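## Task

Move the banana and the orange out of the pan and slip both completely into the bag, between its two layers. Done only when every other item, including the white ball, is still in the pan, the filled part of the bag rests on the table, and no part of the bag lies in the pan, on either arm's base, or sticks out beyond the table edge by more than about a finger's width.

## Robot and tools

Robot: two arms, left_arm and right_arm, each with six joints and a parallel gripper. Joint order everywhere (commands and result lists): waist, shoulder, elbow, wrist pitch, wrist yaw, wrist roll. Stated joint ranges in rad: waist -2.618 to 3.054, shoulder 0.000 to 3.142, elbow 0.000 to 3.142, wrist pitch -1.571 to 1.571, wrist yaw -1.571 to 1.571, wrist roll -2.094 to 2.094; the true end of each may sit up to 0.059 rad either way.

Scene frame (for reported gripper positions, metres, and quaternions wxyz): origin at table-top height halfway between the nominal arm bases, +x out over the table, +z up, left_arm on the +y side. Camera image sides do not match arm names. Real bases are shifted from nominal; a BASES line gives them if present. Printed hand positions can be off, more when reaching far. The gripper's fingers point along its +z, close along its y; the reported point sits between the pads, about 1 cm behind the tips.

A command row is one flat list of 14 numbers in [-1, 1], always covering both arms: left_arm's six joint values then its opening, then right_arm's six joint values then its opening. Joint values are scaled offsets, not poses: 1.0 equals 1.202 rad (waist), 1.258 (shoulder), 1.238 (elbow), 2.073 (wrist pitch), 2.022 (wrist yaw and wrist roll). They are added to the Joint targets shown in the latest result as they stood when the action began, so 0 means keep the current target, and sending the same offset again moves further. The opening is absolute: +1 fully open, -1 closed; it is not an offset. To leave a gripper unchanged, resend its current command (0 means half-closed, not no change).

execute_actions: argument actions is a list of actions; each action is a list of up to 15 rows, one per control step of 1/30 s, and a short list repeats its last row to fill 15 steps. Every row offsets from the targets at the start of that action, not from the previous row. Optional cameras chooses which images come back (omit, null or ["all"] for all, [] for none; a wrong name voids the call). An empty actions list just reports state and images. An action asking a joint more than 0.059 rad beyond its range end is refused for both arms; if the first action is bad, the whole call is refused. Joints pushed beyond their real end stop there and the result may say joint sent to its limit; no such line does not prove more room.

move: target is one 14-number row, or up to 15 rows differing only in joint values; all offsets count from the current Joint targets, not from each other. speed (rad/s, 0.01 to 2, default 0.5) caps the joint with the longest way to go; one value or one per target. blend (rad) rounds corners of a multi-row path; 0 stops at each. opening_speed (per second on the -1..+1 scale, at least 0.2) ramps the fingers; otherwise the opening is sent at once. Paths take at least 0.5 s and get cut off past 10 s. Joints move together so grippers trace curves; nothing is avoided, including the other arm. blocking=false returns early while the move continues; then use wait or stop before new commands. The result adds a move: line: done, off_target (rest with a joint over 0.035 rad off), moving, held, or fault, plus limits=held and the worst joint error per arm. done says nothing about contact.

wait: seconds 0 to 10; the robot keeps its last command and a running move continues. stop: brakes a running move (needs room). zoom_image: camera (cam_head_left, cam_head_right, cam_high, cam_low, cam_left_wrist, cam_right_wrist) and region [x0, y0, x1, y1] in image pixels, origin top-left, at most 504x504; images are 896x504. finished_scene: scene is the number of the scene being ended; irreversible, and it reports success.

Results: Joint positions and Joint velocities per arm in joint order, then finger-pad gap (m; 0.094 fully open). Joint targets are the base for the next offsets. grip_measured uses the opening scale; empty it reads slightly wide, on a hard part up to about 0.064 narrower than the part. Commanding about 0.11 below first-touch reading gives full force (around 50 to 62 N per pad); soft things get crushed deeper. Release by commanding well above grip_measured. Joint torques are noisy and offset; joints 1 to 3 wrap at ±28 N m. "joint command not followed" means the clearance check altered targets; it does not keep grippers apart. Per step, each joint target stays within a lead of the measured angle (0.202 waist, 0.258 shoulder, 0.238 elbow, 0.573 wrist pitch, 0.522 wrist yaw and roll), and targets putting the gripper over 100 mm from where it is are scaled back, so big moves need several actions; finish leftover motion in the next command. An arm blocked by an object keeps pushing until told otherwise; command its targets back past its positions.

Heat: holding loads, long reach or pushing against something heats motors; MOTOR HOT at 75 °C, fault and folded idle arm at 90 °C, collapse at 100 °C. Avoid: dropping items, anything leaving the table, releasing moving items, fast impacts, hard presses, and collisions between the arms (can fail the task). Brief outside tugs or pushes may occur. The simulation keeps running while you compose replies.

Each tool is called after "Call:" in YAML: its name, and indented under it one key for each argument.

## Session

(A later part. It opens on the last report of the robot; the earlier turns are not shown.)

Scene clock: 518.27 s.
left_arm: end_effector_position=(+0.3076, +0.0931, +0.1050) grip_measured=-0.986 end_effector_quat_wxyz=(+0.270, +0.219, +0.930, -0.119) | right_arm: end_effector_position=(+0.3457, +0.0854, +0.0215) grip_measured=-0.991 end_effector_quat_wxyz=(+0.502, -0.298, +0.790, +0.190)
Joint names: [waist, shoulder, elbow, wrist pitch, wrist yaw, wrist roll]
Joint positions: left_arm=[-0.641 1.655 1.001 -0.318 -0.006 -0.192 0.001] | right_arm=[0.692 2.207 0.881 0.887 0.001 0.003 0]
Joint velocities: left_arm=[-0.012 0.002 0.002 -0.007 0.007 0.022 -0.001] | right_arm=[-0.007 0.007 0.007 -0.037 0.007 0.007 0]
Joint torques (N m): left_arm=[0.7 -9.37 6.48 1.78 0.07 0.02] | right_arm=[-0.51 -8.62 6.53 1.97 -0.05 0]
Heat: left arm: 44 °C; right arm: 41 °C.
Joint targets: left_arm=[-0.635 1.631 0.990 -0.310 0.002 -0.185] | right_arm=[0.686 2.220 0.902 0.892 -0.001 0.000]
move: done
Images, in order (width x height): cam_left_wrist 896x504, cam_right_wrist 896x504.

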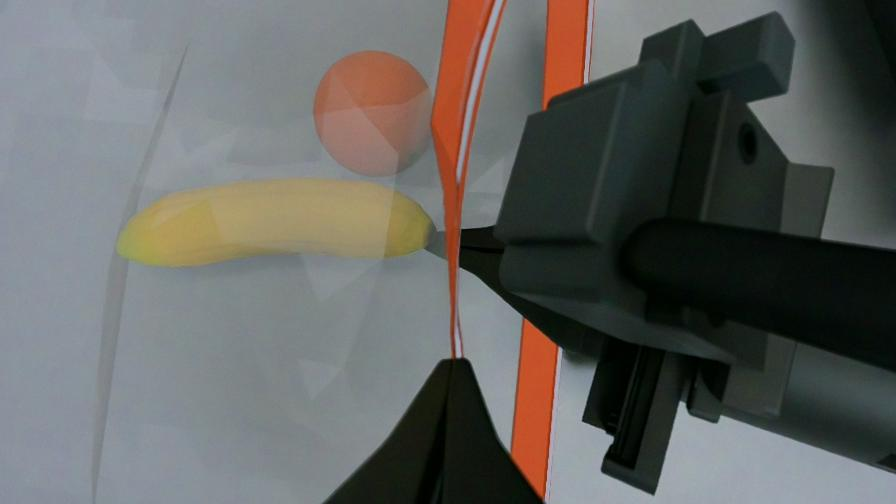

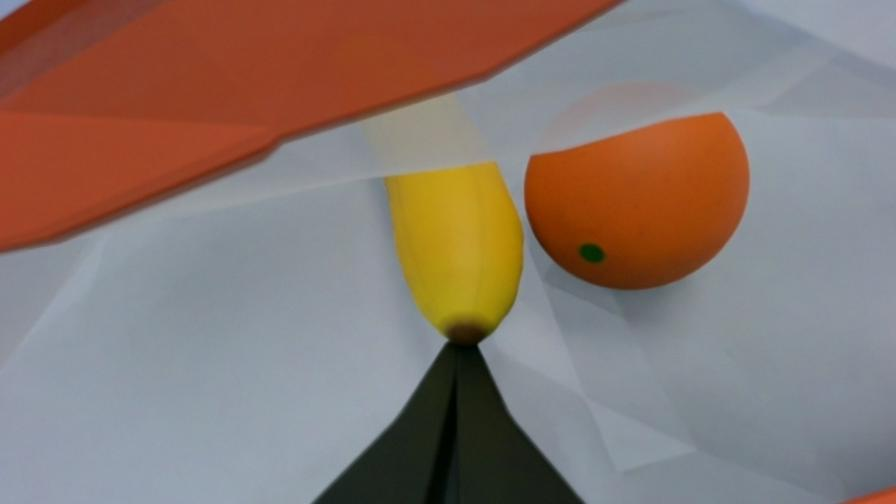

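Call:
move:
  target:
    - [0,0,0,0,0,0,-1, 0,-0.0461,-0.0186,-0.0135,0,0,-1]
    - [0,0,0,0,0,0,-1, 0,-0.2266,-0.2229,-0.0014,0,0,-1]
    - [0,0,0,0,0,0,-1, 0,-0.6948,-0.2197,-0.3261,0,0,-1]
    - [0,0,0,0,0,0,-1, 0.02,-0.9889,-0.2528,-0.4843,0,0,-1]
  speed: [0.12,0.3,0.6,0.6]
  blend: 0.04
  cameras: ["cam_left_wrist","cam_right_wrist","cam_head_right"]

Scene clock: 523.20 s.
left_arm: end_effector_position=(+0.3076, +0.0931, +0.1050) grip_measured=-0.986 end_effector_quat_wxyz=(+0.270, +0.219, +0.930, -0.119) | right_arm: end_effector_position=(+0.2095, -0.0303, +0.1990) grip_measured=-0.991 end_effector_quat_wxyz=(+0.473, -0.309, +0.805, +0.182)
Joint names: [waist, shoulder, elbow, wrist pitch, wrist yaw, wrist roll]
Joint positions: left_arm=[-0.641 1.655 1.001 -0.318 -0.006 -0.192 0.001] | right_arm=[0.703 0.986 0.595 -0.116 0.001 0.003 0]
Joint velocities: left_arm=[-0.007 0.012 0.007 0.022 0.007 -0.11 -0.001] | right_arm=[-0.007 0.002 -0.002 0.007 -0.007 -0.037 -0.001]
Joint torques (N m): left_arm=[0.64 -9.33 6.48 1.78 0.07 0.03] | right_arm=[0.73 -3.38 7.01 1.93 -0.05 0.01]
Heat: left arm: 44 °C; right arm: 41 °C.
Joint targets: left_arm=[-0.635 1.631 0.990 -0.310 0.002 -0.185] | right_arm=[0.710 0.976 0.589 -0.112 -0.001 0.000]
move: done; blend cut to 0.029 rad at target 1
Images, in order (width x height): cam_head_right 896x504, cam_left_wrist 896x504, cam_right_wrist 896x504.

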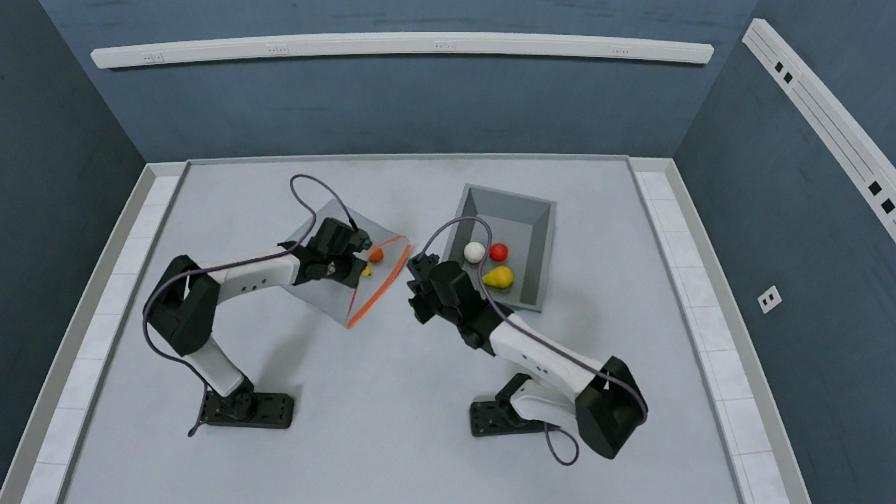

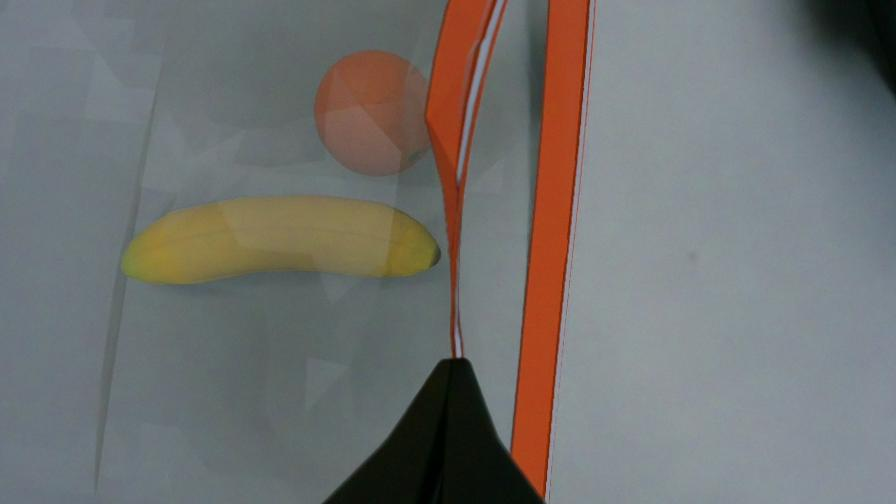

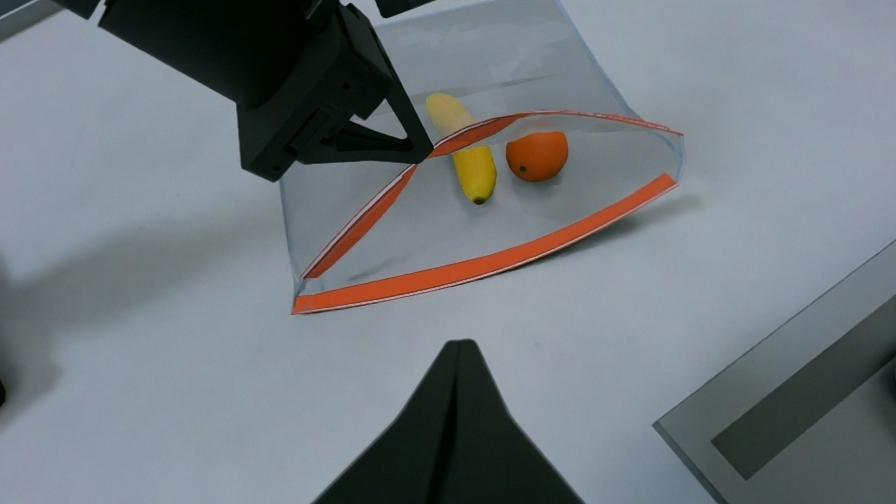

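Call:
move:
  target:
    - [-0.0466,0.032,0.0083,0.0053,0,0,-1, 0,0,0,0,0,0,-1]
    - [-0.0833,0.1184,-0.0201,0.0602,0,0,-1, 0,0,0,0,0,0,-1]
  speed: 0.12
  blend: 0.03
  cameras: ["cam_left_wrist","cam_right_wrist"]

Scene clock: 526.83 s.
left_arm: end_effector_position=(+0.2918, +0.0588, +0.0684) grip_measured=-0.986 end_effector_quat_wxyz=(+0.258, +0.260, +0.922, -0.127) | right_arm: end_effector_position=(+0.2094, -0.0303, +0.1989) grip_measured=-0.991 end_effector_quat_wxyz=(+0.473, -0.309, +0.805, +0.182)
Joint names: [waist, shoulder, elbow, wrist pitch, wrist yaw, wrist roll]
Joint positions: left_arm=[-0.729 1.766 0.974 -0.195 -0.006 -0.192 0.001] | right_arm=[0.703 0.986 0.595 -0.117 0.001 0.003 0]
Joint velocities: left_arm=[0.002 0.007 -0.007 -0.007 -0.066 -0.037 0] | right_arm=[-0.012 -0.017 0.002 0.051 0.051 0.066 0]
Joint torques (N m): left_arm=[-0.34 -6.98 6.27 1.77 0.06 0.03] | right_arm=[0.72 -3.37 7.01 1.89 -0.05 0]
Heat: left arm: 43 °C; right arm: 40 °C.
Joint targets: left_arm=[-0.736 1.780 0.965 -0.185 0.002 -0.185] | right_arm=[0.710 0.976 0.589 -0.112 -0.001 0.000]
move: done; blend cut to 0.028 rad at target 1
Images, in order (width x height): cam_left_wrist 896x504, cam_right_wrist 896x504.

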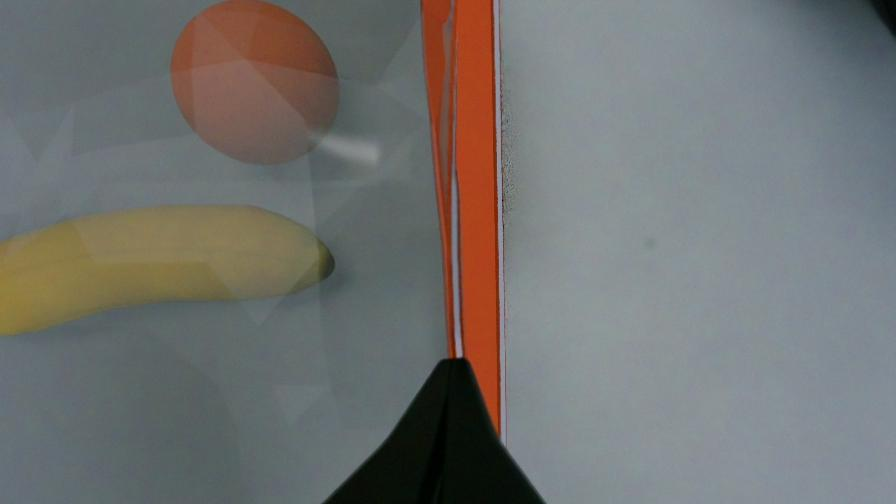

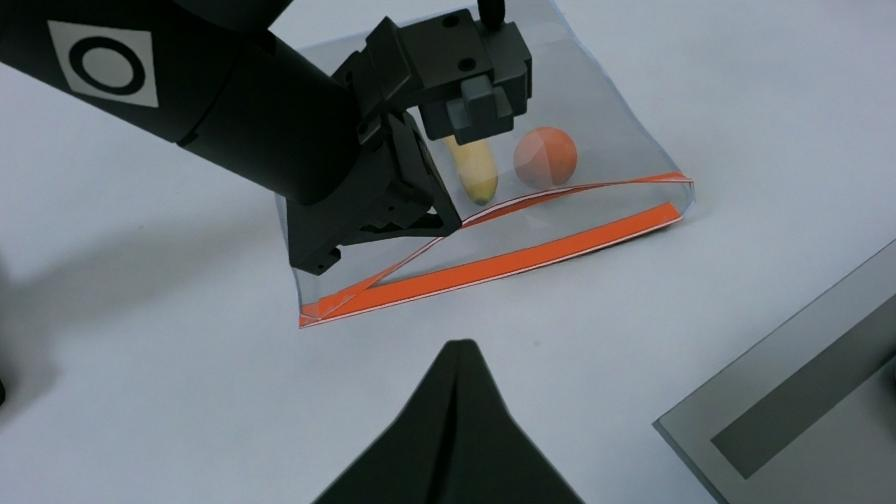

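Call:
move:
  target: [-0.0191,0.083,0.0102,0.0202,0,0,-1, 0,0,0,0,0,0,-1]
  speed: 0.1
  cameras: ["cam_left_wrist","cam_right_wrist"]

Scene clock: 528.70 s.
left_arm: end_effector_position=(+0.2845, +0.0527, +0.0325) grip_measured=-0.986 end_effector_quat_wxyz=(+0.231, +0.273, +0.927, -0.117) | right_arm: end_effector_position=(+0.2094, -0.0303, +0.1989) grip_measured=-0.991 end_effector_quat_wxyz=(+0.473, -0.309, +0.805, +0.182)
Joint names: [waist, shoulder, elbow, wrist pitch, wrist yaw, wrist roll]
Joint positions: left_arm=[-0.751 1.869 0.974 -0.153 -0.006 -0.192 0.001] | right_arm=[0.703 0.986 0.595 -0.117 0.001 0.003 0]
Joint velocities: left_arm=[-0.007 0.007 0.002 0.11 0.066 -0.022 0.001] | right_arm=[0.007 -0.017 0.012 0.022 0.051 0.007 0]
Joint torques (N m): left_arm=[-0.36 -7.39 7.01 1.67 0.07 0.02] | right_arm=[0.72 -3.37 6.99 1.89 -0.04 0]
Heat: left arm: 43 °C; right arm: 40 °C.
Joint targets: left_arm=[-0.759 1.884 0.978 -0.143 0.002 -0.185] | right_arm=[0.710 0.976 0.589 -0.112 -0.001 0.000]
move: done
Images, in order (width x height): cam_left_wrist 896x504, cam_right_wrist 896x504.

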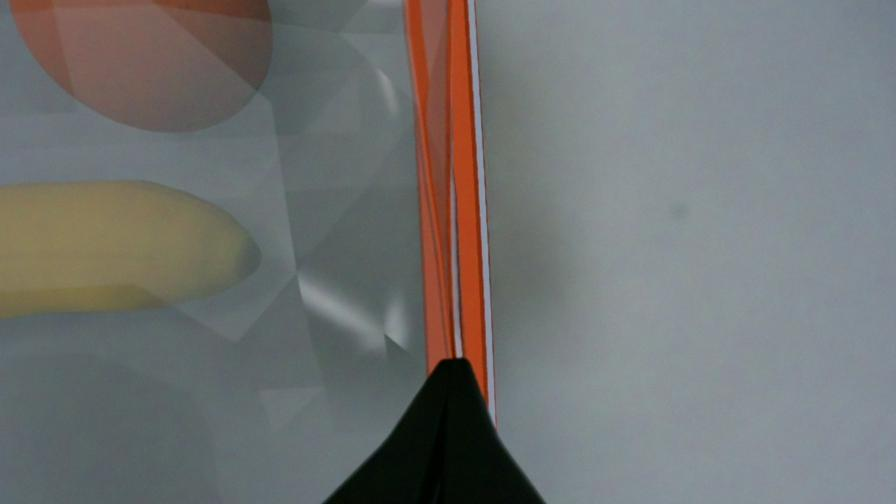

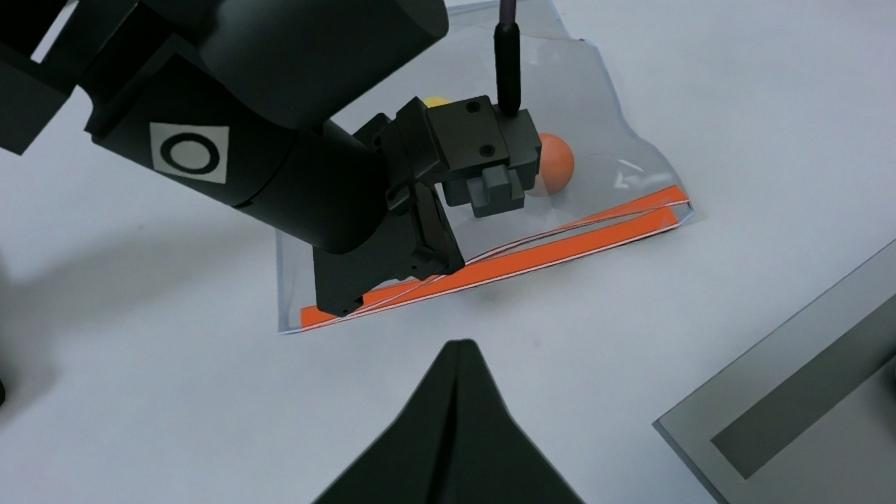

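Call:
move:
  target: [0,0,0,0,0,0,-0.4, 0,0,0,0,0,0,-1]
  opening_speed: 0.5
  cameras: ["cam_left_wrist","cam_right_wrist"]

Scene clock: 530.37 s.
left_arm: end_effector_position=(+0.2847, +0.0524, +0.0327) grip_measured=-0.402 end_effector_quat_wxyz=(+0.232, +0.273, +0.926, -0.117) | right_arm: end_effector_position=(+0.2094, -0.0303, +0.1989) grip_measured=-0.991 end_effector_quat_wxyz=(+0.473, -0.309, +0.805, +0.182)
Joint names: [waist, shoulder, elbow, wrist pitch, wrist yaw, wrist roll]
Joint positions: left_arm=[-0.751 1.869 0.974 -0.152 -0.006 -0.192 0.028] | right_arm=[0.703 0.986 0.595 -0.117 0.001 0.003 0]
Joint velocities: left_arm=[0.002 -0.012 -0.002 0.007 -0.081 0.037 0] | right_arm=[-0.012 0.002 0.012 -0.037 0.037 0.007 0]
Joint torques (N m): left_arm=[-0.35 -7.34 7.04 1.64 0.07 0.02] | right_arm=[0.72 -3.4 7.02 1.89 -0.05 0]
Heat: left arm: 43 °C; right arm: 40 °C.
Joint targets: left_arm=[-0.759 1.884 0.978 -0.144 0.002 -0.185] | right_arm=[0.710 0.976 0.589 -0.112 -0.001 0.000]
move: done
Images, in order (width x height): cam_left_wrist 896x504, cam_right_wrist 896x504.

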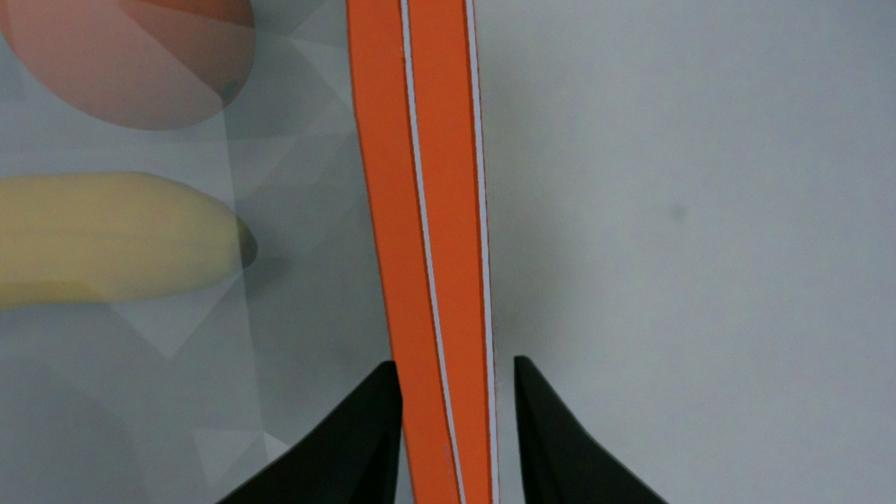

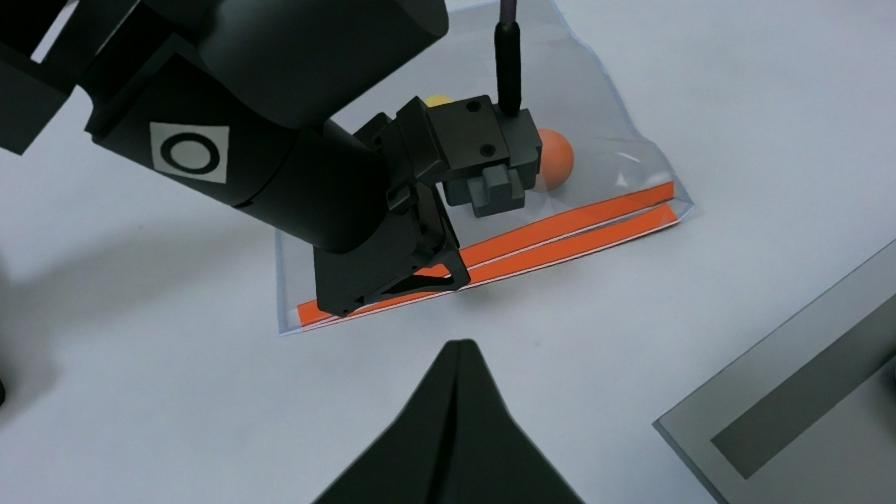

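Call:
move:
  target:
    - [0,-0.0827,-0.0105,-0.0198,0,0,-0.4, 0,0,0,0,0,0,-1]
    - [0,-0.2019,0.0097,-0.0801,0,0,-0.4, 0,0,0,0,0,0,-1]
  speed: [0.1,0.3]
  blend: 0.03
  cameras: ["cam_left_wrist","cam_right_wrist"]

Scene clock: 532.90 s.
left_arm: end_effector_position=(+0.2757, +0.0611, +0.1008) grip_measured=-0.402 end_effector_quat_wxyz=(+0.264, +0.270, +0.916, -0.134) | right_arm: end_effector_position=(+0.2094, -0.0303, +0.1989) grip_measured=-0.991 end_effector_quat_wxyz=(+0.473, -0.309, +0.805, +0.182)
Joint names: [waist, shoulder, elbow, wrist pitch, wrist yaw, wrist roll]
Joint positions: left_arm=[-0.751 1.649 0.974 -0.295 -0.006 -0.192 0.028] | right_arm=[0.703 0.986 0.595 -0.117 0.001 0.003 0]
Joint velocities: left_arm=[-0.012 0.007 0.007 -0.022 0.022 -0.022 0.001] | right_arm=[-0.002 -0.007 -0.012 0.11 0.037 0.066 -0.001]
Joint torques (N m): left_arm=[-0.32 -8.77 9.09 1.55 0.06 0.02] | right_arm=[0.72 -3.4 6.99 1.89 -0.04 0]
Heat: left arm: 43 °C; right arm: 39 °C.
Joint targets: left_arm=[-0.759 1.630 0.990 -0.310 0.002 -0.185] | right_arm=[0.710 0.976 0.589 -0.112 -0.001 0.000]
move: done
Images, in order (width x height): cam_left_wrist 896x504, cam_right_wrist 896x504.

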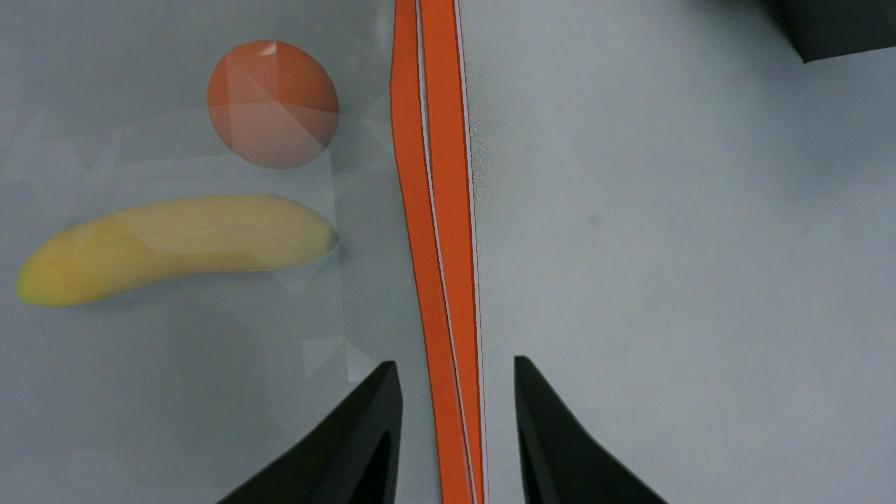

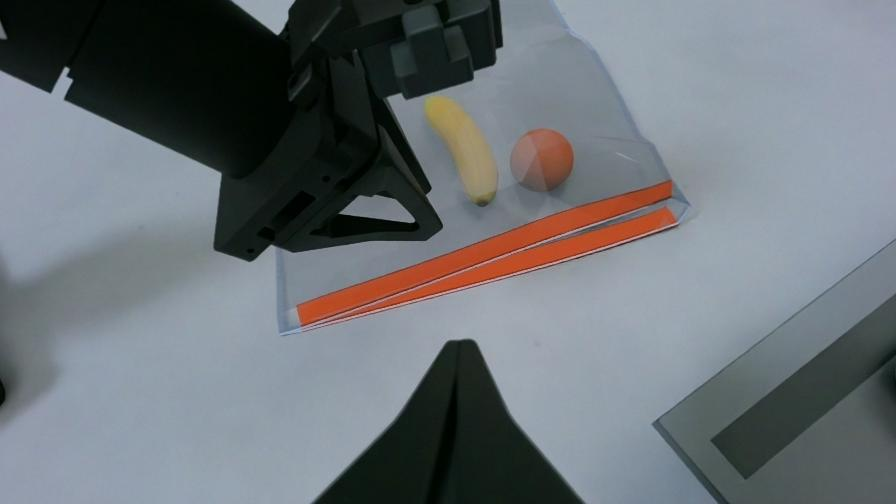

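Call:
finished_scene:
  scene: 2

The scene is finished: the task was done.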